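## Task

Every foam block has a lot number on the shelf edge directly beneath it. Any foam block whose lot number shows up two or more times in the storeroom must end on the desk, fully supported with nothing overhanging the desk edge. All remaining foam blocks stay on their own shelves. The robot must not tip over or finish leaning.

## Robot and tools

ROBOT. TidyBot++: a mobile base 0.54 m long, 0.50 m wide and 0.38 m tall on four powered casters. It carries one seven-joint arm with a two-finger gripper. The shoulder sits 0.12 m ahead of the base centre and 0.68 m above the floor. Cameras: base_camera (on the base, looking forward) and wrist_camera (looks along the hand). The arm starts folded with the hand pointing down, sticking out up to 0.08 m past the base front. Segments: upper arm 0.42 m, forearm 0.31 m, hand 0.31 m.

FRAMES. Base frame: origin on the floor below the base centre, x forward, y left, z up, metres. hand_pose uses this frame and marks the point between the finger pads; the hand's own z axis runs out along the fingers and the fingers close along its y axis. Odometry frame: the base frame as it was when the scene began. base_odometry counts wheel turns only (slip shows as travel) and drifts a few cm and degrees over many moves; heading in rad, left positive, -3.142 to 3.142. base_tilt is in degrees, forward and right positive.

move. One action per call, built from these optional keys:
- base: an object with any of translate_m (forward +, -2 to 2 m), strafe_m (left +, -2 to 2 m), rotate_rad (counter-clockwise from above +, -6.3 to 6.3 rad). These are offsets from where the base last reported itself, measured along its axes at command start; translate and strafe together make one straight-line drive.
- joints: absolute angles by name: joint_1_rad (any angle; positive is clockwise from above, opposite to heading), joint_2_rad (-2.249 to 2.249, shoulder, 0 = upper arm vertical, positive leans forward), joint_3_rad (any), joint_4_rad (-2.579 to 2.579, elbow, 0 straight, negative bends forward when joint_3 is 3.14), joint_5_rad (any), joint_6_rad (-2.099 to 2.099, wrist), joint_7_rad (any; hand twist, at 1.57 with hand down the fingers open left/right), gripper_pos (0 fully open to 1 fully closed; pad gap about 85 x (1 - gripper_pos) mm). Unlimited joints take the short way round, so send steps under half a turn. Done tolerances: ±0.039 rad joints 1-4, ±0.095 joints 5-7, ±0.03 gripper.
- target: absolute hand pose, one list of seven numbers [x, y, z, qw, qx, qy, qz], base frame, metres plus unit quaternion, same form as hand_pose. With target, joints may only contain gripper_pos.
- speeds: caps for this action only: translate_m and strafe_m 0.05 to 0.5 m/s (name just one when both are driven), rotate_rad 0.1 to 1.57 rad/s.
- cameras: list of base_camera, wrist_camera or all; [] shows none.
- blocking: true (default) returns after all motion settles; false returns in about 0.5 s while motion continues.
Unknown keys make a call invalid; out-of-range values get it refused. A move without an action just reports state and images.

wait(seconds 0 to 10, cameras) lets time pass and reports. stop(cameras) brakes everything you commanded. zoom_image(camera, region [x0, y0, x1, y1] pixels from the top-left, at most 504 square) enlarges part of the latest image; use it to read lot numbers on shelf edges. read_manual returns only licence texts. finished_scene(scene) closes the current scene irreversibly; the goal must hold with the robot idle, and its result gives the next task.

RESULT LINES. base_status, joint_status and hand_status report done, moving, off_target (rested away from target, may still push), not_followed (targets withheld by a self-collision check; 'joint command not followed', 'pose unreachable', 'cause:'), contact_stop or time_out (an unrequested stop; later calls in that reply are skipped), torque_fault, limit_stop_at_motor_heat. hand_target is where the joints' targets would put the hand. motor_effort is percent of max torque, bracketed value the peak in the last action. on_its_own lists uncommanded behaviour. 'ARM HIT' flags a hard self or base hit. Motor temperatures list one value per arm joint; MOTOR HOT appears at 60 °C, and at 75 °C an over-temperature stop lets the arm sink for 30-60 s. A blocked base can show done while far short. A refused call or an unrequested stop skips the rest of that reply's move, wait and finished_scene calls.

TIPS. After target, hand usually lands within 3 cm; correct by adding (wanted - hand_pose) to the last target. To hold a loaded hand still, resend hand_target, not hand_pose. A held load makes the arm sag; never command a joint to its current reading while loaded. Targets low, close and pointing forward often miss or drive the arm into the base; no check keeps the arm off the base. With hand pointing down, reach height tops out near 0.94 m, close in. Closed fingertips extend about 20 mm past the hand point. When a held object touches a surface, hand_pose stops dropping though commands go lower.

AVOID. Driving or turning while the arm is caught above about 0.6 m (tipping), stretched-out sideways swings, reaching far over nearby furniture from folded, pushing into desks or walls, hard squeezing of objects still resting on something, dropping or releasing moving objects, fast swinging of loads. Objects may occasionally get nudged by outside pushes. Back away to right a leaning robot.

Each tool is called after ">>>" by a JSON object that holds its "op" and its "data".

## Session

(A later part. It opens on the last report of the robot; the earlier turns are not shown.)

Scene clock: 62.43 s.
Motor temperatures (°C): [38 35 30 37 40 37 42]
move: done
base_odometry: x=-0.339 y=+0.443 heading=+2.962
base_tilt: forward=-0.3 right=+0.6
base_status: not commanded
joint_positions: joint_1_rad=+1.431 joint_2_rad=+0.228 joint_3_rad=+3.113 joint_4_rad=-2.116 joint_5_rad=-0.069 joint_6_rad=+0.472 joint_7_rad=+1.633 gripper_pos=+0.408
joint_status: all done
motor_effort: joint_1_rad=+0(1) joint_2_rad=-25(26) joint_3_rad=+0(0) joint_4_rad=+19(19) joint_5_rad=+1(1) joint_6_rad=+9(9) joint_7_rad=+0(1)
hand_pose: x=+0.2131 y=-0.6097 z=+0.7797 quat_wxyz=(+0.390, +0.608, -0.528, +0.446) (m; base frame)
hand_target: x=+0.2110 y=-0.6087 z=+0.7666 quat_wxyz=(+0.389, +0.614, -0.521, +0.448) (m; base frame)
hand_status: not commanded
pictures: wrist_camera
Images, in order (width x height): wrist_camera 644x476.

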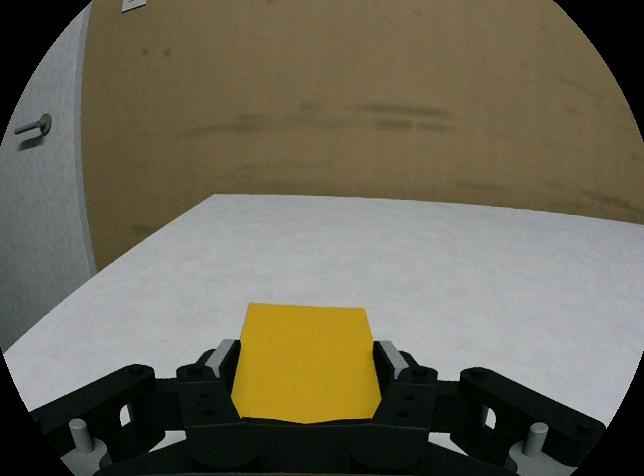

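>>> {"op": "move", "data": {"joints": {"joint_2_rad": 0.262, "joint_4_rad": -2.152, "joint_6_rad": 0.537}, "cameras": []}}

>>> {"op": "move", "data": {"joints": {"joint_2_rad": 0.272, "joint_4_rad": -2.162, "joint_6_rad": 0.552}, "cameras": ["wrist_camera"]}}

Scene clock: 63.17 s.
Motor temperatures (°C): [38 35 30 37 40 37 42]
move: done
base_odometry: x=-0.339 y=+0.443 heading=+2.962
base_tilt: forward=-0.3 right=+0.6
base_status: not commanded
joint_positions: joint_1_rad=+1.431 joint_2_rad=+0.235 joint_3_rad=+3.113 joint_4_rad=-2.125 joint_5_rad=-0.068 joint_6_rad=+0.488 joint_7_rad=+1.633 gripper_pos=+0.408
joint_status: all done
motor_effort: joint_1_rad=+0(1) joint_2_rad=-24(26) joint_3_rad=+0(0) joint_4_rad=+17(18) joint_5_rad=+1(1) joint_6_rad=+8(9) joint_7_rad=+0(1)
hand_pose: x=+0.2127 y=-0.6092 z=+0.7755 quat_wxyz=(+0.391, +0.608, -0.528, +0.446) (m; base frame)
hand_target: x=+0.2108 y=-0.6076 z=+0.7598 quat_wxyz=(+0.388, +0.615, -0.522, +0.446) (m; base frame)
hand_status: not commanded
pictures: none
No camera images: "cameras" was empty.

Scene clock: 63.70 s.
Motor temperatures (°C): [38 35 30 37 40 37 42]
move: done
base_odometry: x=-0.339 y=+0.443 heading=+2.962
base_tilt: forward=-0.4 right=+0.6
base_status: not commanded
joint_positions: joint_1_rad=+1.431 joint_2_rad=+0.238 joint_3_rad=+3.113 joint_4_rad=-2.131 joint_5_rad=-0.067 joint_6_rad=+0.506 joint_7_rad=+1.632 gripper_pos=+0.408
joint_status: all done
motor_effort: joint_1_rad=+0(1) joint_2_rad=-24(25) joint_3_rad=+1(2) joint_4_rad=+16(17) joint_5_rad=+1(1) joint_6_rad=+8(9) joint_7_rad=+0(1)
hand_pose: x=+0.2124 y=-0.6092 z=+0.7756 quat_wxyz=(+0.393, +0.606, -0.526, +0.448) (m; base frame)
hand_target: x=+0.2106 y=-0.6065 z=+0.7531 quat_wxyz=(+0.386, +0.616, -0.523, +0.445) (m; base frame)
hand_status: not commanded
pictures: wrist_camera
Images, in order (width x height): wrist_camera 644x476.

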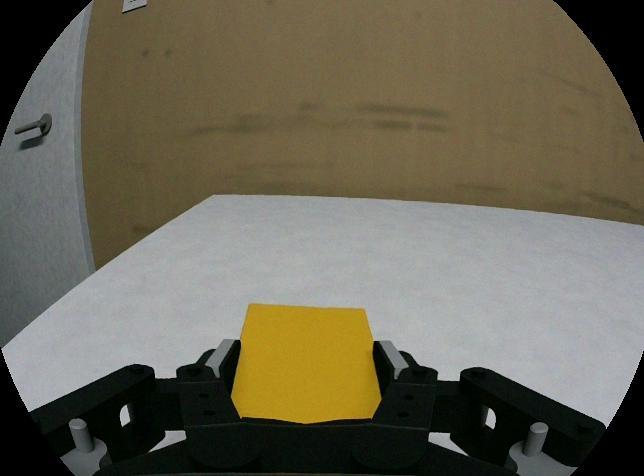

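>>> {"op": "move", "data": {"joints": {"gripper_pos": 0.0}, "cameras": []}}

>>> {"op": "move", "data": {"joints": {"joint_2_rad": -0.51, "joint_4_rad": -2.08, "joint_6_rad": -0.23}}}

Scene clock: 64.67 s.
Motor temperatures (°C): [38 35 30 37 40 37 42]
move: done
base_odometry: x=-0.339 y=+0.443 heading=+2.962
base_tilt: forward=-0.4 right=+0.6
base_status: not commanded
joint_positions: joint_1_rad=+1.433 joint_2_rad=+0.245 joint_3_rad=+3.113 joint_4_rad=-2.133 joint_5_rad=-0.066 joint_6_rad=+0.506 joint_7_rad=+1.632 gripper_pos=+0.000
joint_status: all done
motor_effort: joint_1_rad=+0(1) joint_2_rad=-25(26) joint_3_rad=+0(1) joint_4_rad=+17(17) joint_5_rad=+1(1) joint_6_rad=+8(9) joint_7_rad=+0(1)
hand_pose: x=+0.2114 y=-0.6091 z=+0.7706 quat_wxyz=(+0.391, +0.608, -0.528, +0.445) (m; base frame)
hand_target: x=+0.2106 y=-0.6065 z=+0.7531 quat_wxyz=(+0.386, +0.616, -0.523, +0.445) (m; base frame)
hand_status: not commanded
pictures: none
No camera images: "cameras" was empty.

Scene clock: 67.07 s.
Motor temperatures (°C): [38 35 30 37 40 37 42]
move: done
base_odometry: x=-0.339 y=+0.443 heading=+2.962
base_tilt: forward=-0.3 right=+0.6
base_status: not commanded
joint_positions: joint_1_rad=+1.433 joint_2_rad=-0.501 joint_3_rad=+3.113 joint_4_rad=-2.095 joint_5_rad=-0.066 joint_6_rad=-0.180 joint_7_rad=+1.632 gripper_pos=+0.000
joint_status: all done
motor_effort: joint_1_rad=-1(1) joint_2_rad=-4(27) joint_3_rad=+1(1) joint_4_rad=+22(23) joint_5_rad=+1(1) joint_6_rad=+8(10) joint_7_rad=+0(1)
hand_pose: x=+0.1957 y=-0.4099 z=+0.9803 quat_wxyz=(+0.408, +0.595, -0.497, +0.482) (m; base frame)
hand_target: x=+0.1844 y=-0.4067 z=+0.9783 quat_wxyz=(+0.415, +0.601, -0.503, +0.463) (m; base frame)
hand_status: not commanded
pictures: base_camera, wrist_camera
Images, in order (width x height): base_camera 644x364, wrist_camera 644x476.

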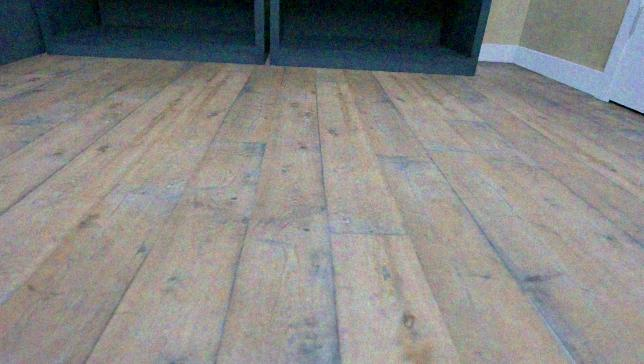

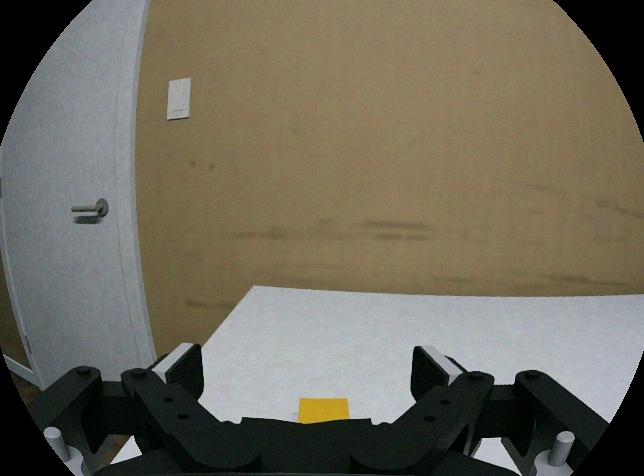

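>>> {"op": "move", "data": {"base": {"translate_m": 1.36, "strafe_m": 0.64}, "joints": {"joint_1_rad": 0.0, "joint_2_rad": -0.516, "joint_4_rad": -1.861, "joint_6_rad": -0.405, "joint_5_rad": 0.0, "joint_7_rad": 1.57}}}

Scene clock: 72.00 s.
Motor temperatures (°C): [38 35 30 37 40 37 42]
move: done
base_odometry: x=-1.791 y=+0.056 heading=+2.962
base_tilt: forward=-0.3 right=+0.6
base_status: done
joint_positions: joint_1_rad=+0.018 joint_2_rad=-0.504 joint_3_rad=+3.114 joint_4_rad=-1.875 joint_5_rad=-0.066 joint_6_rad=-0.357 joint_7_rad=+1.613 gripper_pos=+0.000
joint_status: all done
motor_effort: joint_1_rad=-1(2) joint_2_rad=-4(7) joint_3_rad=+1(2) joint_4_rad=+23(24) joint_5_rad=+1(1) joint_6_rad=+9(10) joint_7_rad=+0(1)
hand_pose: x=+0.5308 y=+0.0162 z=+1.0636 quat_wxyz=(-0.012, +0.760, +0.007, +0.649) (m; base frame)
hand_target: x=+0.5236 y=+0.0169 z=+1.0624 quat_wxyz=(-0.003, +0.767, +0.014, +0.641) (m; base frame)
hand_status: not commanded
pictures: base_camera, wrist_camera
Images, in order (width x height): base_camera 644x364, wrist_camera 644x476.

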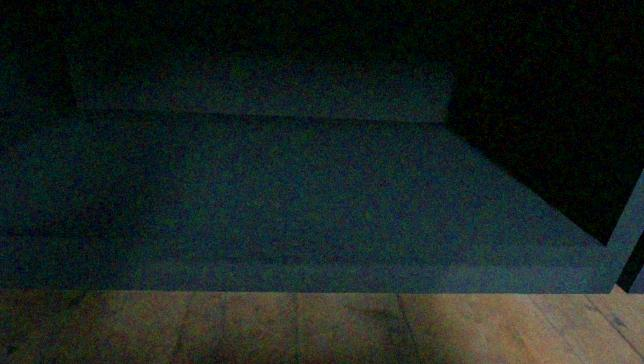

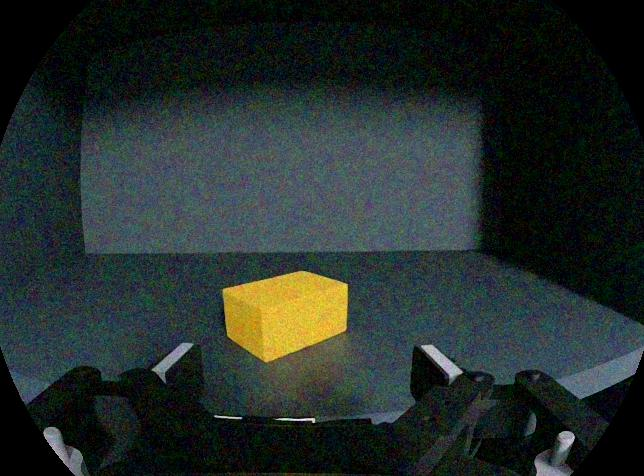

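>>> {"op": "move", "data": {"base": {"translate_m": -0.2}, "joints": {"joint_1_rad": -0.575, "joint_2_rad": 0.41, "joint_4_rad": -0.98, "joint_5_rad": 1.29, "joint_6_rad": -1.48, "joint_7_rad": 0.23}}}

Scene clock: 76.27 s.
Motor temperatures (°C): [38 35 30 37 40 37 42]
move: done
base_odometry: x=-1.594 y=+0.020 heading=+2.962
base_tilt: forward=-0.3 right=+0.6
base_status: done
joint_positions: joint_1_rad=-0.559 joint_2_rad=+0.388 joint_3_rad=+3.114 joint_4_rad=-0.997 joint_5_rad=+1.225 joint_6_rad=-1.427 joint_7_rad=+0.275 gripper_pos=+0.000
joint_status: all done
motor_effort: joint_1_rad=+0(2) joint_2_rad=-31(33) joint_3_rad=+2(2) joint_4_rad=+18(23) joint_5_rad=+9(9) joint_6_rad=+2(10) joint_7_rad=+0(1)
hand_pose: x=+0.7232 y=+0.0496 z=+1.0315 quat_wxyz=(+0.228, +0.755, -0.294, +0.540) (m; base frame)
hand_target: x=+0.7179 y=+0.0461 z=+1.0413 quat_wxyz=(+0.247, +0.731, -0.313, +0.553) (m; base frame)
hand_status: not commanded
pictures: base_camera, wrist_camera
Images, in order (width x height): base_camera 644x364, wrist_camera 644x476.

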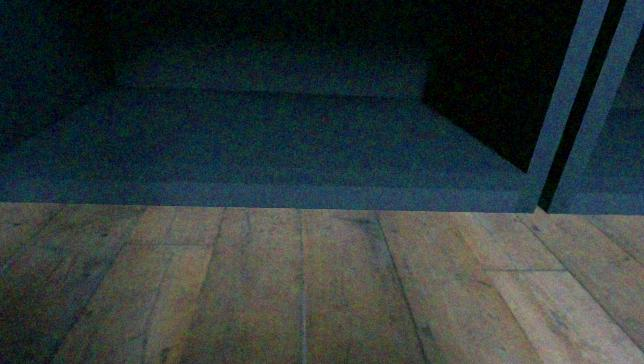

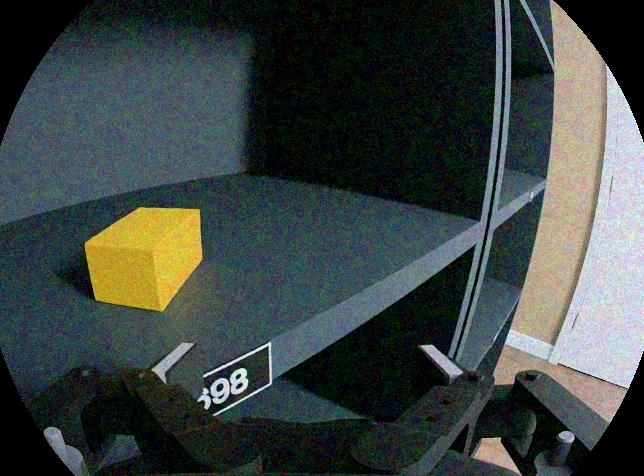

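>>> {"op": "move", "data": {"base": {"translate_m": 0.126, "strafe_m": 0.066}, "joints": {"joint_2_rad": 0.372}, "cameras": ["wrist_camera"]}}

Scene clock: 78.30 s.
Motor temperatures (°C): [38 36 30 37 40 37 42]
move: done
base_odometry: x=-1.730 y=-0.023 heading=+2.962
base_tilt: forward=-0.3 right=+0.6
base_status: done
joint_positions: joint_1_rad=-0.561 joint_2_rad=+0.367 joint_3_rad=+3.114 joint_4_rad=-0.992 joint_5_rad=+1.231 joint_6_rad=-1.434 joint_7_rad=+0.273 gripper_pos=+0.000
joint_status: all done
motor_effort: joint_1_rad=+0(2) joint_2_rad=-31(34) joint_3_rad=+1(3) joint_4_rad=+18(19) joint_5_rad=+9(9) joint_6_rad=+2(4) joint_7_rad=+0(1)
hand_pose: x=+0.7155 y=+0.0447 z=+1.0456 quat_wxyz=(+0.222, +0.749, -0.302, +0.546) (m; base frame)
hand_target: x=+0.7061 y=+0.0384 z=+1.0610 quat_wxyz=(+0.235, +0.725, -0.323, +0.561) (m; base frame)
hand_status: not commanded
pictures: wrist_camera
Images, in order (width x height): wrist_camera 644x476.

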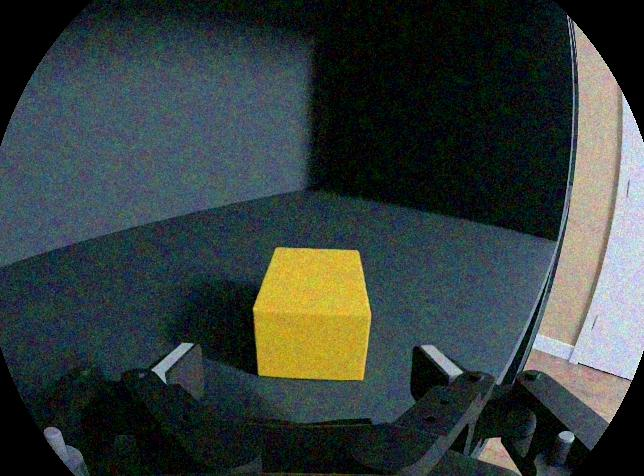

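>>> {"op": "move", "data": {"base": {"translate_m": 0.068, "strafe_m": -0.066}, "speeds": {"translate_m": 0.2}, "joints": {"joint_2_rad": 0.402}, "cameras": ["wrist_camera"]}}

>>> {"op": "move", "data": {"joints": {"gripper_pos": 0.45}, "cameras": ["wrist_camera"]}}

Scene clock: 79.87 s.
Motor temperatures (°C): [38 36 30 37 40 37 42]
move: done
base_odometry: x=-1.785 y=+0.054 heading=+2.963
base_tilt: forward=-0.3 right=+0.6
base_status: done
joint_positions: joint_1_rad=-0.569 joint_2_rad=+0.377 joint_3_rad=+3.114 joint_4_rad=-0.992 joint_5_rad=+1.231 joint_6_rad=-1.434 joint_7_rad=+0.273 gripper_pos=+0.000
joint_status: all done
motor_effort: joint_1_rad=+0(3) joint_2_rad=-31(32) joint_3_rad=+2(3) joint_4_rad=+18(19) joint_5_rad=+9(9) joint_6_rad=+3(3) joint_7_rad=+0(1)
hand_pose: x=+0.7181 y=+0.0510 z=+1.0406 quat_wxyz=(+0.224, +0.752, -0.296, +0.545) (m; base frame)
hand_target: x=+0.7155 y=+0.0445 z=+1.0455 quat_wxyz=(+0.244, +0.730, -0.315, +0.555) (m; base frame)
hand_status: not commanded
pictures: wrist_camera
Images, in order (width x height): wrist_camera 644x476.

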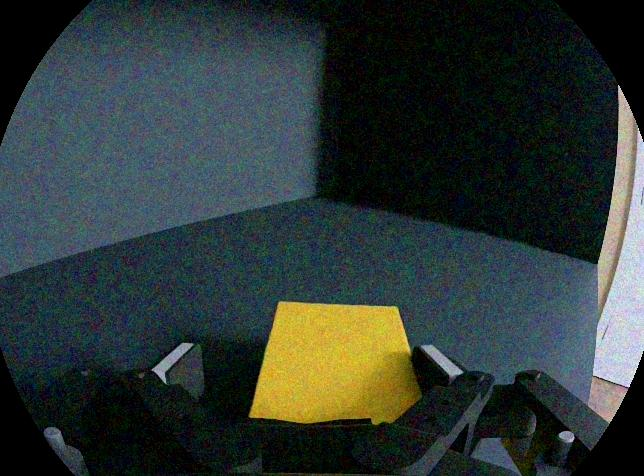

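Scene clock: 80.67 s.
Motor temperatures (°C): [38 36 30 37 40 37 42]
move: off_target
base_odometry: x=-1.785 y=+0.054 heading=+2.963
base_tilt: forward=-0.3 right=+0.6
base_status: not commanded
joint_positions: joint_1_rad=-0.569 joint_2_rad=+0.377 joint_3_rad=+3.114 joint_4_rad=-0.992 joint_5_rad=+1.233 joint_6_rad=-1.434 joint_7_rad=+0.273 gripper_pos=+0.395
joint_status: gripper_pos off_target (ended at +0.395, target +0.450)
motor_effort: joint_1_rad=-1(1) joint_2_rad=-31(31) joint_3_rad=+2(2) joint_4_rad=+17(18) joint_5_rad=+9(9) joint_6_rad=+2(3) joint_7_rad=+0(1)
hand_pose: x=+0.7182 y=+0.0509 z=+1.0411 quat_wxyz=(+0.224, +0.751, -0.296, +0.546) (m; base frame)
hand_target: x=+0.7155 y=+0.0445 z=+1.0455 quat_wxyz=(+0.244, +0.730, -0.315, +0.555) (m; base frame)
hand_status: not commanded
pictures: wrist_camera
Images, in order (width x height): wrist_camera 644x476.

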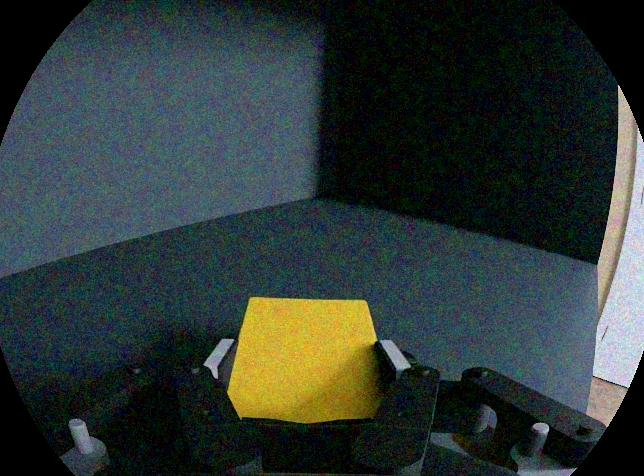

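>>> {"op": "move", "data": {"joints": {"joint_2_rad": 0.30}, "cameras": []}}

>>> {"op": "move", "data": {"base": {"translate_m": -0.4}, "cameras": ["wrist_camera"]}}

>>> {"op": "move", "data": {"base": {"translate_m": -1.449, "strafe_m": -0.647}, "joints": {"joint_1_rad": 1.45, "joint_2_rad": 0.03, "joint_4_rad": -1.885, "joint_5_rad": 0.0, "joint_6_rad": 0.0, "joint_7_rad": 1.59}}}

Scene clock: 82.23 s.
Motor temperatures (°C): [38 36 30 37 40 37 42]
move: done
base_odometry: x=-1.785 y=+0.054 heading=+2.963
base_tilt: forward=-0.3 right=+0.6
base_status: not commanded
joint_positions: joint_1_rad=-0.569 joint_2_rad=+0.289 joint_3_rad=+3.114 joint_4_rad=-0.989 joint_5_rad=+1.234 joint_6_rad=-1.435 joint_7_rad=+0.273 gripper_pos=+0.395
joint_status: all done
motor_effort: joint_1_rad=-1(1) joint_2_rad=-28(33) joint_3_rad=+1(2) joint_4_rad=+17(19) joint_5_rad=+9(10) joint_6_rad=+3(4) joint_7_rad=+0(0)
hand_pose: x=+0.6895 y=+0.0323 z=+1.0881 quat_wxyz=(+0.194, +0.735, -0.318, +0.567) (m; base frame)
hand_target: x=+0.6821 y=+0.0229 z=+1.0970 quat_wxyz=(+0.210, +0.712, -0.341, +0.577) (m; base frame)
hand_status: not commanded
pictures: none
No camera images: "cameras" was empty.

Scene clock: 84.40 s.
Motor temperatures (°C): [38 36 30 37 40 37 42]
move: done
base_odometry: x=-1.392 y=-0.017 heading=+2.963
base_tilt: forward=-0.3 right=+0.6
base_status: done
joint_positions: joint_1_rad=-0.569 joint_2_rad=+0.285 joint_3_rad=+3.114 joint_4_rad=-0.989 joint_5_rad=+1.234 joint_6_rad=-1.436 joint_7_rad=+0.273 gripper_pos=+0.395
joint_status: not commanded
motor_effort: joint_1_rad=-1(2) joint_2_rad=-27(33) joint_3_rad=+1(2) joint_4_rad=+17(19) joint_5_rad=+9(10) joint_6_rad=+4(4) joint_7_rad=+0(1)
hand_pose: x=+0.6879 y=+0.0313 z=+1.0899 quat_wxyz=(+0.194, +0.734, -0.319, +0.567) (m; base frame)
hand_target: x=+0.6821 y=+0.0229 z=+1.0970 quat_wxyz=(+0.210, +0.712, -0.341, +0.577) (m; base frame)
hand_status: not commanded
pictures: wrist_camera
Images, in order (width x height): wrist_camera 644x476.

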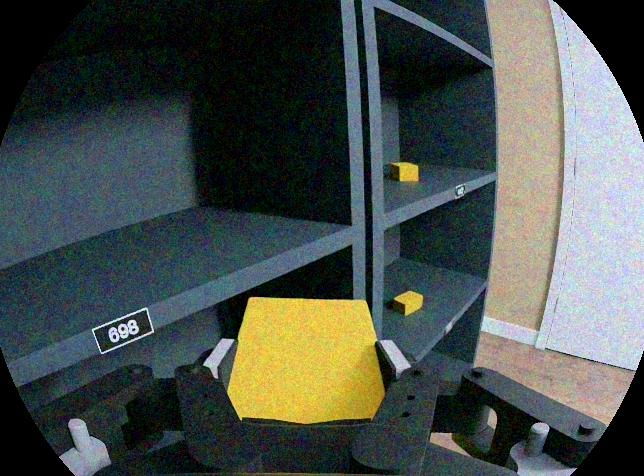

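Scene clock: 88.87 s.
Motor temperatures (°C): [38 36 30 37 40 37 42]
move: done
base_odometry: x=+0.149 y=+0.362 heading=+2.963
base_tilt: forward=-0.3 right=+0.6
base_status: done
joint_positions: joint_1_rad=+1.440 joint_2_rad=+0.039 joint_3_rad=+3.114 joint_4_rad=-1.854 joint_5_rad=+0.070 joint_6_rad=-0.057 joint_7_rad=+1.547 gripper_pos=+0.395
joint_status: all done
motor_effort: joint_1_rad=-1(3) joint_2_rad=-22(32) joint_3_rad=+0(3) joint_4_rad=+22(23) joint_5_rad=+1(10) joint_6_rad=+8(9) joint_7_rad=+0(1)
hand_pose: x=+0.2145 y=-0.5958 z=+0.8877 quat_wxyz=(+0.375, +0.641, -0.523, +0.418) (m; base frame)
hand_target: x=+0.2098 y=-0.5943 z=+0.8913 quat_wxyz=(+0.379, +0.625, -0.528, +0.433) (m; base frame)
hand_status: not commanded
pictures: base_camera, wrist_camera
Images, in order (width x height): base_camera 644x364, wrist_camera 644x476.

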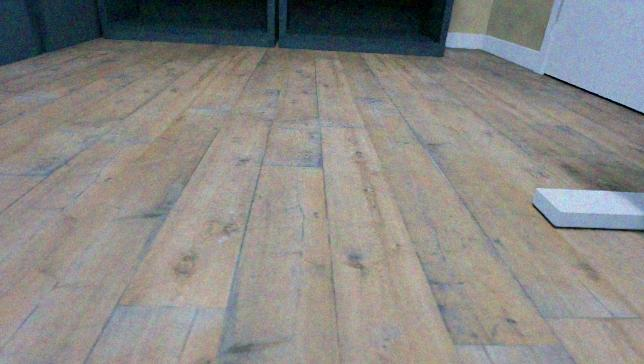

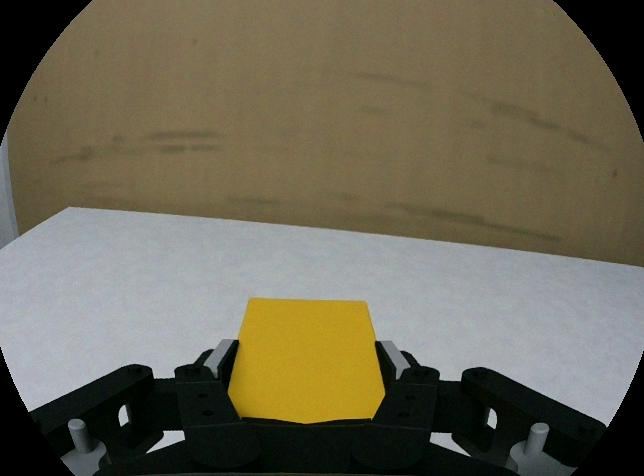

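>>> {"op": "move", "data": {"joints": {"joint_2_rad": 0.238, "joint_4_rad": -2.128, "joint_5_rad": -0.12, "joint_6_rad": 0.48, "joint_7_rad": 1.67}, "cameras": []}}

>>> {"op": "move", "data": {"joints": {"joint_2_rad": 0.25, "joint_4_rad": -2.140, "joint_6_rad": 0.505}, "cameras": ["wrist_camera"]}}

Scene clock: 90.80 s.
Motor temperatures (°C): [38 36 30 37 40 37 42]
move: done
base_odometry: x=+0.149 y=+0.362 heading=+2.963
base_tilt: forward=-0.4 right=+0.6
base_status: not commanded
joint_positions: joint_1_rad=+1.440 joint_2_rad=+0.217 joint_3_rad=+3.113 joint_4_rad=-2.101 joint_5_rad=-0.050 joint_6_rad=+0.422 joint_7_rad=+1.626 gripper_pos=+0.395
joint_status: all done
motor_effort: joint_1_rad=-1(2) joint_2_rad=-26(30) joint_3_rad=+0(2) joint_4_rad=+18(22) joint_5_rad=+1(2) joint_6_rad=+8(10) joint_7_rad=+0(1)
hand_pose: x=+0.2109 y=-0.6089 z=+0.7797 quat_wxyz=(+0.385, +0.616, -0.530, +0.438) (m; base frame)
hand_target: x=+0.1938 y=-0.6099 z=+0.7691 quat_wxyz=(+0.396, +0.600, -0.545, +0.433) (m; base frame)
hand_status: not commanded
pictures: none
No camera images: "cameras" was empty.

Scene clock: 91.37 s.
Motor temperatures (°C): [38 36 30 37 40 37 42]
move: done
base_odometry: x=+0.149 y=+0.362 heading=+2.963
base_tilt: forward=-0.4 right=+0.6
base_status: not commanded
joint_positions: joint_1_rad=+1.440 joint_2_rad=+0.225 joint_3_rad=+3.113 joint_4_rad=-2.113 joint_5_rad=-0.050 joint_6_rad=+0.453 joint_7_rad=+1.627 gripper_pos=+0.395
joint_status: all done
motor_effort: joint_1_rad=+0(1) joint_2_rad=-25(26) joint_3_rad=+0(0) joint_4_rad=+18(19) joint_5_rad=+1(1) joint_6_rad=+9(9) joint_7_rad=+0(1)
hand_pose: x=+0.2103 y=-0.6090 z=+0.7772 quat_wxyz=(+0.388, +0.613, -0.528, +0.441) (m; base frame)
hand_target: x=+0.1929 y=-0.6095 z=+0.7629 quat_wxyz=(+0.397, +0.599, -0.545, +0.432) (m; base frame)
hand_status: not commanded
pictures: wrist_camera
Images, in order (width x height): wrist_camera 644x476.

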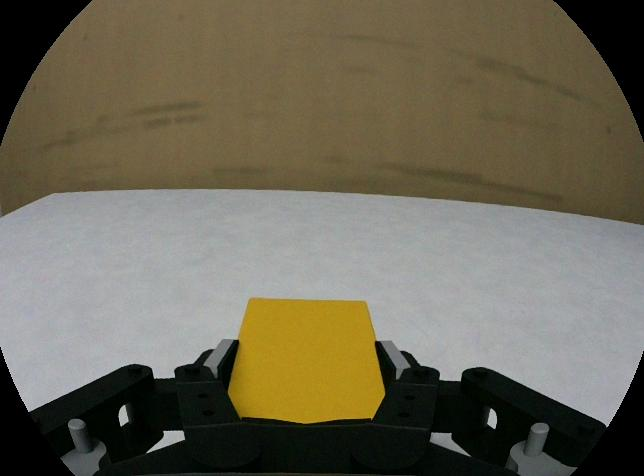

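>>> {"op": "move", "data": {"joints": {"joint_2_rad": 0.262, "joint_4_rad": -2.152, "joint_6_rad": 0.525}, "cameras": []}}

>>> {"op": "move", "data": {"joints": {"gripper_pos": 0.0}, "cameras": []}}

>>> {"op": "move", "data": {"joints": {"joint_2_rad": -0.51, "joint_4_rad": -2.08, "joint_6_rad": -0.23}, "cameras": ["wrist_camera"]}}

Scene clock: 92.27 s.
Motor temperatures (°C): [38 36 30 37 40 37 42]
move: done
base_odometry: x=+0.149 y=+0.362 heading=+2.963
base_tilt: forward=-0.3 right=+0.6
base_status: not commanded
joint_positions: joint_1_rad=+1.440 joint_2_rad=+0.237 joint_3_rad=+3.113 joint_4_rad=-2.125 joint_5_rad=-0.050 joint_6_rad=+0.475 joint_7_rad=+1.627 gripper_pos=+0.395
joint_status: all done
motor_effort: joint_1_rad=+0(1) joint_2_rad=-25(26) joint_3_rad=+0(0) joint_4_rad=+17(18) joint_5_rad=+1(1) joint_6_rad=+8(9) joint_7_rad=+0(1)
hand_pose: x=+0.2099 y=-0.6084 z=+0.7706 quat_wxyz=(+0.388, +0.613, -0.529, +0.440) (m; base frame)
hand_target: x=+0.1921 y=-0.6085 z=+0.7554 quat_wxyz=(+0.397, +0.600, -0.546, +0.430) (m; base frame)
hand_status: not commanded
pictures: none
No camera images: "cameras" was empty.

Scene clock: 93.07 s.
Motor temperatures (°C): [38 36 30 37 40 37 42]
move: done
base_odometry: x=+0.149 y=+0.362 heading=+2.963
base_tilt: forward=-0.4 right=+0.6
base_status: not commanded
joint_positions: joint_1_rad=+1.440 joint_2_rad=+0.237 joint_3_rad=+3.113 joint_4_rad=-2.125 joint_5_rad=-0.050 joint_6_rad=+0.475 joint_7_rad=+1.627 gripper_pos=+0.000
joint_status: all done
motor_effort: joint_1_rad=+0(1) joint_2_rad=-25(26) joint_3_rad=+0(0) joint_4_rad=+18(18) joint_5_rad=+1(1) joint_6_rad=+8(9) joint_7_rad=+0(1)
hand_pose: x=+0.2099 y=-0.6085 z=+0.7704 quat_wxyz=(+0.388, +0.613, -0.529, +0.440) (m; base frame)
hand_target: x=+0.1921 y=-0.6085 z=+0.7554 quat_wxyz=(+0.397, +0.600, -0.546, +0.430) (m; base frame)
hand_status: not commanded
pictures: none
No camera images: "cameras" was empty.

Scene clock: 95.43 s.
Motor temperatures (°C): [38 36 30 37 40 37 42]
move: done
base_odometry: x=+0.149 y=+0.362 heading=+2.963
base_tilt: forward=-0.4 right=+0.6
base_status: not commanded
joint_positions: joint_1_rad=+1.440 joint_2_rad=-0.501 joint_3_rad=+3.113 joint_4_rad=-2.095 joint_5_rad=-0.051 joint_6_rad=-0.180 joint_7_rad=+1.627 gripper_pos=+0.000
joint_status: all done
motor_effort: joint_1_rad=-1(1) joint_2_rad=-4(27) joint_3_rad=+1(1) joint_4_rad=+23(23) joint_5_rad=+1(1) joint_6_rad=+9(10) joint_7_rad=+0(1)
hand_pose: x=+0.1919 y=-0.4106 z=+0.9802 quat_wxyz=(+0.413, +0.596, -0.497, +0.478) (m; base frame)
hand_target: x=+0.1928 y=-0.4054 z=+0.9787 quat_wxyz=(+0.398, +0.596, -0.507, +0.478) (m; base frame)
hand_status: not commanded
pictures: wrist_camera
Images, in order (width x height): wrist_camera 644x476.

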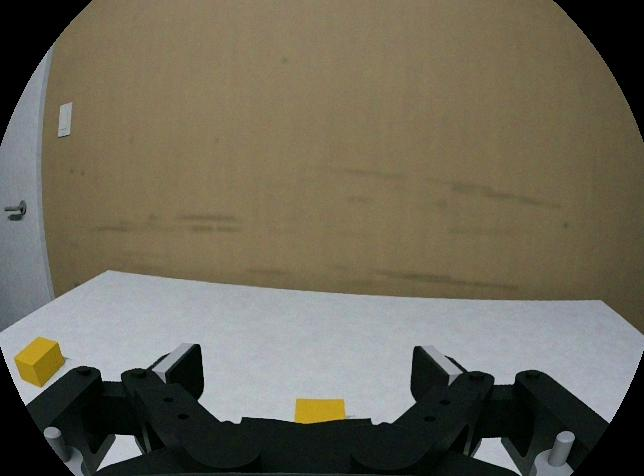

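>>> {"op": "move", "data": {"base": {"translate_m": -1.37, "strafe_m": 0.35}, "joints": {"joint_1_rad": -1.57, "joint_2_rad": -0.815, "joint_4_rad": -2.2, "joint_6_rad": -0.21, "joint_5_rad": 0.0}}}

Scene clock: 99.93 s.
Motor temperatures (°C): [38 36 30 37 40 37 42]
move: done
base_odometry: x=+1.435 y=-0.226 heading=+2.963
base_tilt: forward=-0.4 right=+0.6
base_status: done
joint_positions: joint_1_rad=-1.551 joint_2_rad=-0.794 joint_3_rad=+3.113 joint_4_rad=-2.167 joint_5_rad=-0.051 joint_6_rad=-0.182 joint_7_rad=+1.627 gripper_pos=+0.000
joint_status: all done
motor_effort: joint_1_rad=+0(2) joint_2_rad=+5(7) joint_3_rad=+1(3) joint_4_rad=+22(24) joint_5_rad=+1(2) joint_6_rad=+9(10) joint_7_rad=+0(1)
hand_pose: x=+0.1075 y=+0.3191 z=+1.0433 quat_wxyz=(-0.500, +0.487, +0.505, +0.508) (m; base frame)
hand_target: x=+0.1046 y=+0.3136 z=+1.0205 quat_wxyz=(-0.468, +0.470, +0.540, +0.518) (m; base frame)
hand_status: not commanded
pictures: base_camera, wrist_camera
Images, in order (width x height): base_camera 644x364, wrist_camera 644x476.

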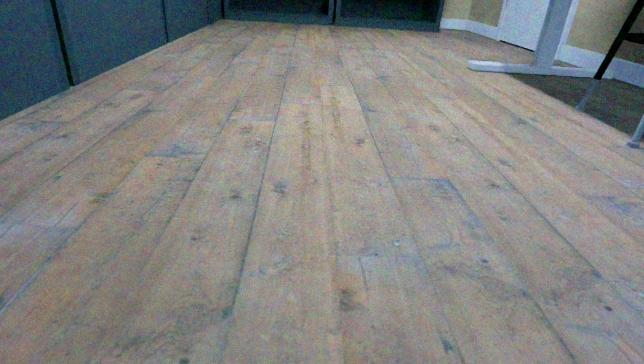

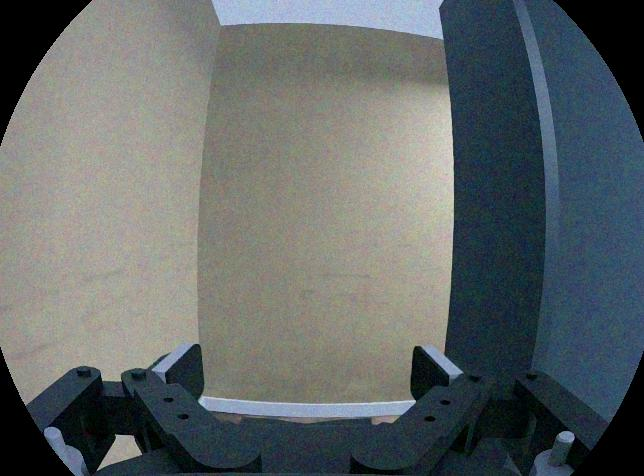

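>>> {"op": "move", "data": {"base": {"translate_m": -0.06, "strafe_m": 1.6}}}

Scene clock: 105.10 s.
Motor temperatures (°C): [38 36 30 37 40 37 42]
move: done
base_odometry: x=+1.210 y=-1.811 heading=+2.963
base_tilt: forward=-0.4 right=+0.6
base_status: done
joint_positions: joint_1_rad=-1.551 joint_2_rad=-0.806 joint_3_rad=+3.113 joint_4_rad=-2.169 joint_5_rad=-0.051 joint_6_rad=-0.182 joint_7_rad=+1.627 gripper_pos=+0.000
joint_status: not commanded
motor_effort: joint_1_rad=+0(1) joint_2_rad=+5(7) joint_3_rad=+1(2) joint_4_rad=+22(23) joint_5_rad=+1(1) joint_6_rad=+9(10) joint_7_rad=+0(1)
hand_pose: x=+0.1073 y=+0.3152 z=+1.0454 quat_wxyz=(-0.502, +0.484, +0.503, +0.511) (m; base frame)
hand_target: x=+0.1046 y=+0.3136 z=+1.0205 quat_wxyz=(-0.468, +0.470, +0.540, +0.518) (m; base frame)
hand_status: not commanded
pictures: base_camera, wrist_camera
Images, in order (width x height): base_camera 644x364, wrist_camera 644x476.

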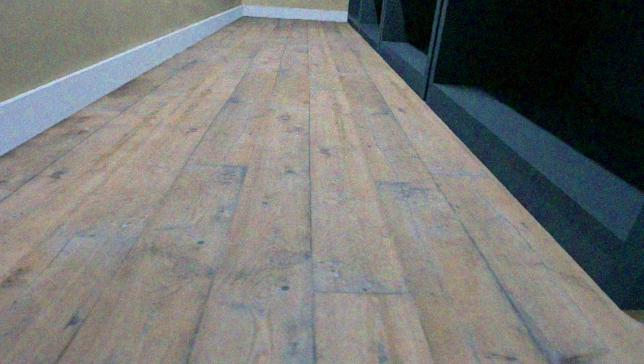

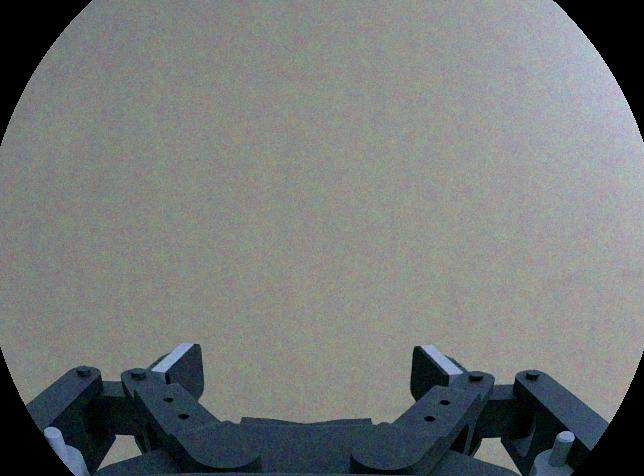

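>>> {"op": "move", "data": {"base": {"strafe_m": 0.08}, "joints": {"joint_1_rad": 0.5, "joint_2_rad": 0.9, "joint_4_rad": -2.51, "joint_6_rad": 1.87, "joint_5_rad": 0.03, "joint_7_rad": 1.59}, "cameras": ["wrist_camera"]}}

Scene clock: 109.00 s.
Motor temperatures (°C): [38 36 30 37 40 37 42]
move: done
base_odometry: x=+1.196 y=-1.890 heading=+2.963
base_tilt: forward=-0.3 right=+0.6
base_status: done
joint_positions: joint_1_rad=+0.485 joint_2_rad=+0.872 joint_3_rad=+3.113 joint_4_rad=-2.485 joint_5_rad=-0.039 joint_6_rad=+1.812 joint_7_rad=+1.627 gripper_pos=+0.000
joint_status: all done
motor_effort: joint_1_rad=+0(2) joint_2_rad=-30(31) joint_3_rad=-1(2) joint_4_rad=+2(23) joint_5_rad=+1(2) joint_6_rad=+9(10) joint_7_rad=+0(1)
hand_pose: x=+0.6199 y=-0.2633 z=+0.6535 quat_wxyz=(+0.194, +0.679, -0.160, +0.689) (m; base frame)
hand_target: x=+0.6176 y=-0.2485 z=+0.6505 quat_wxyz=(+0.158, +0.677, -0.160, +0.701) (m; base frame)
hand_status: not commanded
pictures: wrist_camera
Images, in order (width x height): wrist_camera 644x476.

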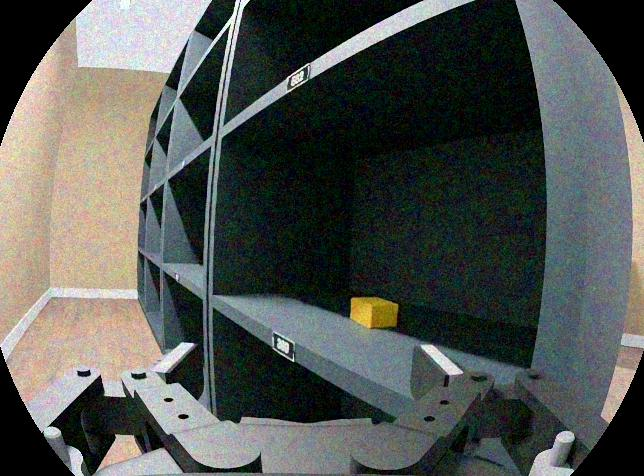

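>>> {"op": "zoom_image", "data": {"camera": "wrist_camera", "region": [275, 55, 325, 95]}}

>>> {"op": "zoom_image", "data": {"camera": "wrist_camera", "region": [262, 325, 312, 365]}}

>>> {"op": "move", "data": {"base": {"translate_m": 0.75}, "cameras": ["wrist_camera"]}}

Scaled by 10.080.

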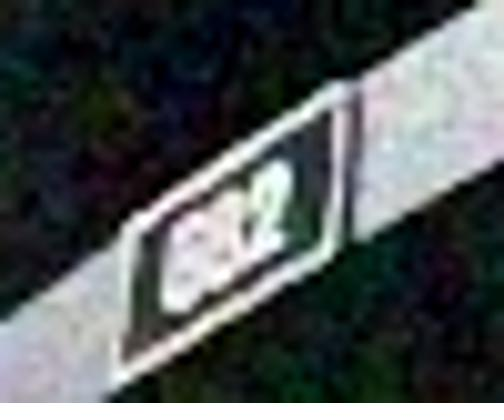

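Scaled by 10.080.

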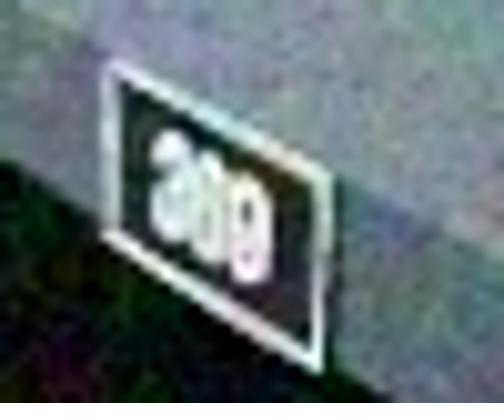

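Scene clock: 112.03 s.
Motor temperatures (°C): [37 36 30 37 40 37 42]
move: done
base_odometry: x=+0.458 y=-1.757 heading=+2.964
base_tilt: forward=-0.3 right=+0.6
base_status: done
joint_positions: joint_1_rad=+0.487 joint_2_rad=+0.874 joint_3_rad=+3.113 joint_4_rad=-2.490 joint_5_rad=-0.037 joint_6_rad=+1.817 joint_7_rad=+1.627 gripper_pos=+0.000
joint_status: not commanded
motor_effort: joint_1_rad=-1(2) joint_2_rad=-29(31) joint_3_rad=-1(1) joint_4_rad=+1(3) joint_5_rad=+1(1) joint_6_rad=+9(10) joint_7_rad=+0(1)
hand_pose: x=+0.6181 y=-0.2633 z=+0.6531 quat_wxyz=(+0.194, +0.680, -0.160, +0.689) (m; base frame)
hand_target: x=+0.6176 y=-0.2485 z=+0.6505 quat_wxyz=(+0.158, +0.677, -0.160, +0.701) (m; base frame)
hand_status: not commanded
pictures: wrist_camera
Images, in order (width x height): wrist_camera 644x476.

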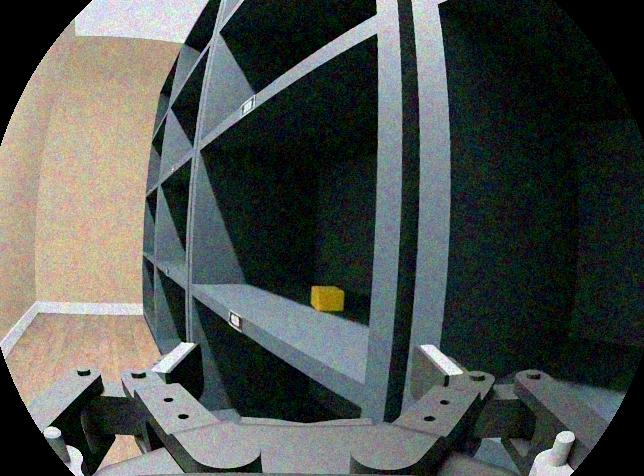

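>>> {"op": "move", "data": {"base": {"translate_m": 0.25}, "cameras": ["wrist_camera"]}}

>>> {"op": "zoom_image", "data": {"camera": "wrist_camera", "region": [265, 50, 345, 110]}}

>>> {"op": "zoom_image", "data": {"camera": "wrist_camera", "region": [250, 310, 330, 370]}}

Scene clock: 114.63 s.
Motor temperatures (°C): [37 36 30 37 40 37 42]
move: done
base_odometry: x=+0.212 y=-1.713 heading=+2.965
base_tilt: forward=-0.3 right=+0.6
base_status: done
joint_positions: joint_1_rad=+0.489 joint_2_rad=+0.875 joint_3_rad=+3.113 joint_4_rad=-2.492 joint_5_rad=-0.035 joint_6_rad=+1.818 joint_7_rad=+1.627 gripper_pos=+0.000
joint_status: not commanded
motor_effort: joint_1_rad=+0(2) joint_2_rad=-30(31) joint_3_rad=-1(2) joint_4_rad=+2(3) joint_5_rad=+1(1) joint_6_rad=+9(9) joint_7_rad=+0(1)
hand_pose: x=+0.6173 y=-0.2632 z=+0.6520 quat_wxyz=(+0.193, +0.681, -0.160, +0.688) (m; base frame)
hand_target: x=+0.6176 y=-0.2485 z=+0.6505 quat_wxyz=(+0.158, +0.677, -0.160, +0.701) (m; base frame)
hand_status: not commanded
pictures: wrist_camera
Images, in order (width x height): wrist_camera 644x476.

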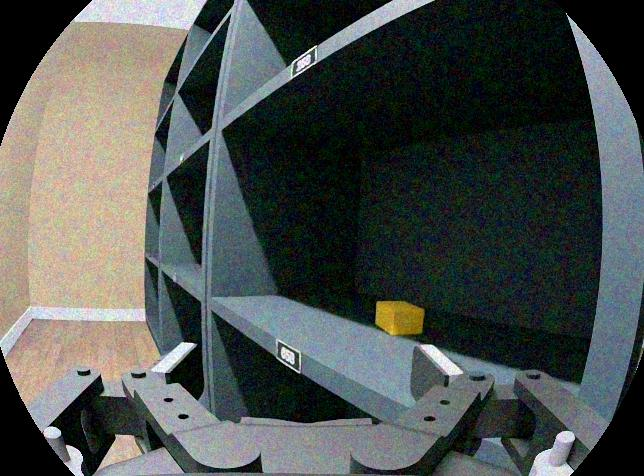

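Scaled by 6.300.

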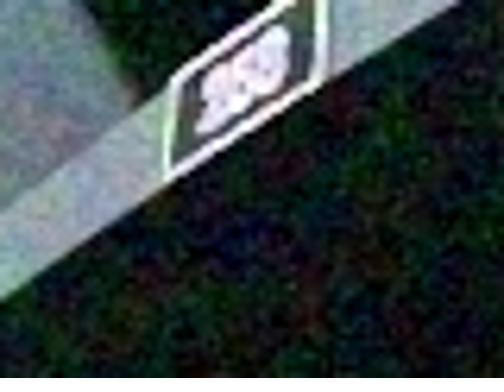

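Scaled by 6.300.

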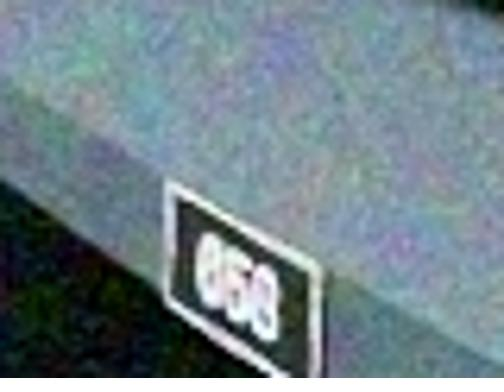

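>>> {"op": "move", "data": {"base": {"translate_m": 0.2, "strafe_m": 0.05}, "joints": {"joint_1_rad": 0.75}, "cameras": ["wrist_camera"]}}

Scene clock: 116.57 s.
Motor temperatures (°C): [37 36 30 37 40 37 42]
move: done
base_odometry: x=+0.006 y=-1.727 heading=+2.964
base_tilt: forward=-0.3 right=+0.6
base_status: done
joint_positions: joint_1_rad=+0.733 joint_2_rad=+0.875 joint_3_rad=+3.113 joint_4_rad=-2.493 joint_5_rad=-0.034 joint_6_rad=+1.818 joint_7_rad=+1.627 gripper_pos=+0.000
joint_status: all done
motor_effort: joint_1_rad=+0(4) joint_2_rad=-29(30) joint_3_rad=-1(2) joint_4_rad=+2(3) joint_5_rad=+1(2) joint_6_rad=+9(10) joint_7_rad=+0(1)
hand_pose: x=+0.5392 y=-0.3753 z=+0.6519 quat_wxyz=(+0.275, +0.657, -0.242, +0.659) (m; base frame)
hand_target: x=+0.5407 y=-0.3641 z=+0.6505 quat_wxyz=(+0.244, +0.652, -0.244, +0.676) (m; base frame)
hand_status: not commanded
pictures: wrist_camera
Images, in order (width x height): wrist_camera 644x476.

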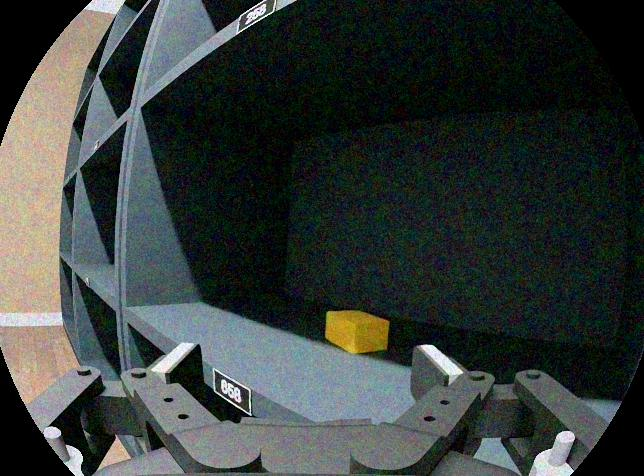

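>>> {"op": "zoom_image", "data": {"camera": "wrist_camera", "region": [205, 362, 260, 418]}}

>>> {"op": "zoom_image", "data": {"camera": "wrist_camera", "region": [230, 0, 290, 40]}}

>>> {"op": "move", "data": {"base": {"translate_m": 0.62}, "cameras": ["wrist_camera"]}}

Scaled by 9.000.

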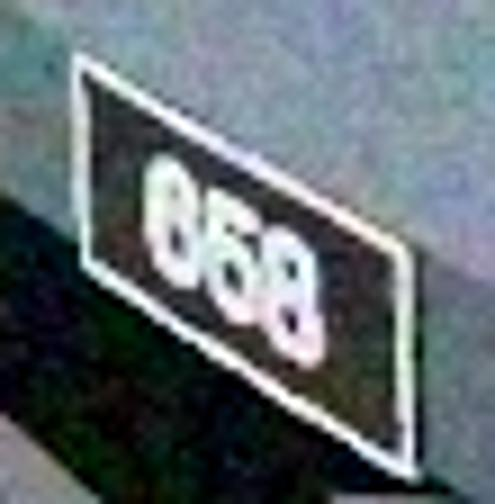

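Scaled by 8.400.

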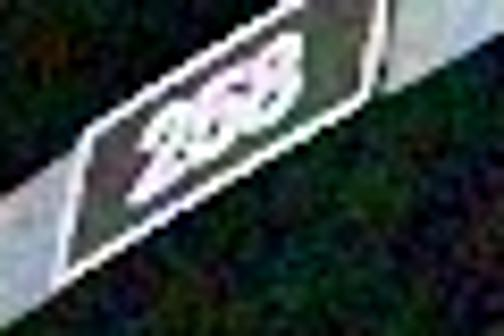

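Scene clock: 119.33 s.
Motor temperatures (°C): [37 36 30 37 40 37 42]
move: done
base_odometry: x=-0.604 y=-1.618 heading=+2.965
base_tilt: forward=-0.3 right=+0.6
base_status: done
joint_positions: joint_1_rad=+0.739 joint_2_rad=+0.875 joint_3_rad=+3.113 joint_4_rad=-2.493 joint_5_rad=-0.034 joint_6_rad=+1.819 joint_7_rad=+1.627 gripper_pos=+0.000
joint_status: not commanded
motor_effort: joint_1_rad=+0(2) joint_2_rad=-30(31) joint_3_rad=-1(2) joint_4_rad=+1(3) joint_5_rad=+1(2) joint_6_rad=+8(10) joint_7_rad=+0(1)
hand_pose: x=+0.5368 y=-0.3778 z=+0.6518 quat_wxyz=(+0.277, +0.656, -0.244, +0.658) (m; base frame)
hand_target: x=+0.5407 y=-0.3641 z=+0.6505 quat_wxyz=(+0.244, +0.652, -0.244, +0.676) (m; base frame)
hand_status: not commanded
pictures: wrist_camera
Images, in order (width x height): wrist_camera 644x476.

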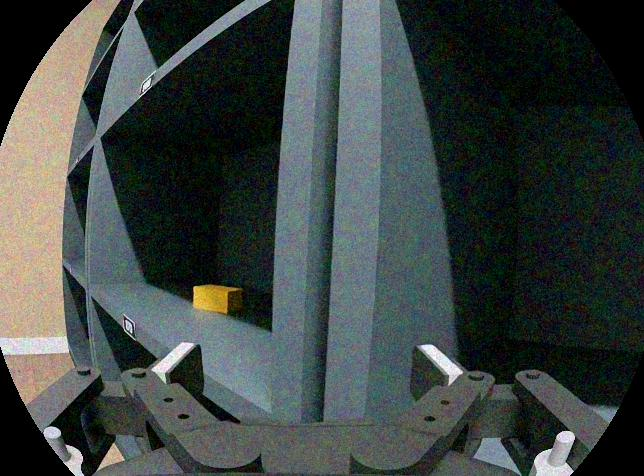

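>>> {"op": "move", "data": {"base": {"translate_m": 0.23}, "cameras": ["wrist_camera"]}}

>>> {"op": "zoom_image", "data": {"camera": "wrist_camera", "region": [190, 0, 290, 60]}}

>>> {"op": "zoom_image", "data": {"camera": "wrist_camera", "region": [180, 340, 260, 410]}}

Scene clock: 121.20 s.
Motor temperatures (°C): [37 36 30 37 40 37 42]
move: done
base_odometry: x=-0.831 y=-1.577 heading=+2.965
base_tilt: forward=-0.3 right=+0.6
base_status: done
joint_positions: joint_1_rad=+0.741 joint_2_rad=+0.876 joint_3_rad=+3.113 joint_4_rad=-2.493 joint_5_rad=-0.032 joint_6_rad=+1.819 joint_7_rad=+1.627 gripper_pos=+0.000
joint_status: not commanded
motor_effort: joint_1_rad=+0(2) joint_2_rad=-29(31) joint_3_rad=-1(1) joint_4_rad=+1(3) joint_5_rad=+1(1) joint_6_rad=+9(10) joint_7_rad=+0(1)
hand_pose: x=+0.5362 y=-0.3783 z=+0.6515 quat_wxyz=(+0.277, +0.656, -0.244, +0.658) (m; base frame)
hand_target: x=+0.5407 y=-0.3641 z=+0.6505 quat_wxyz=(+0.244, +0.652, -0.244, +0.676) (m; base frame)
hand_status: not commanded
pictures: wrist_camera
Images, in order (width x height): wrist_camera 644x476.

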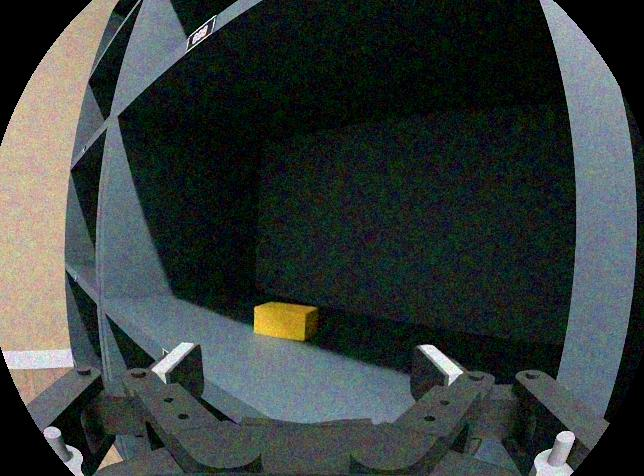

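Scaled by 5.040.

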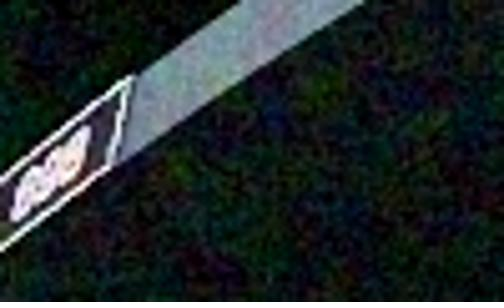

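Scaled by 6.300.

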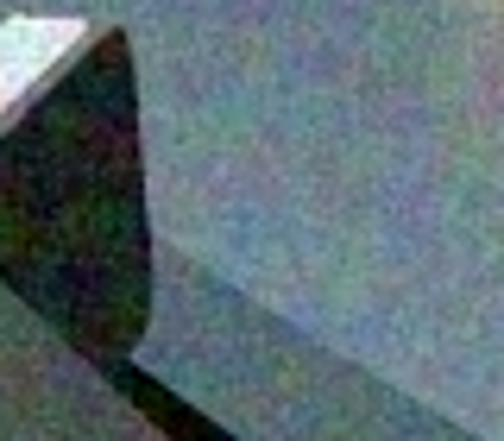

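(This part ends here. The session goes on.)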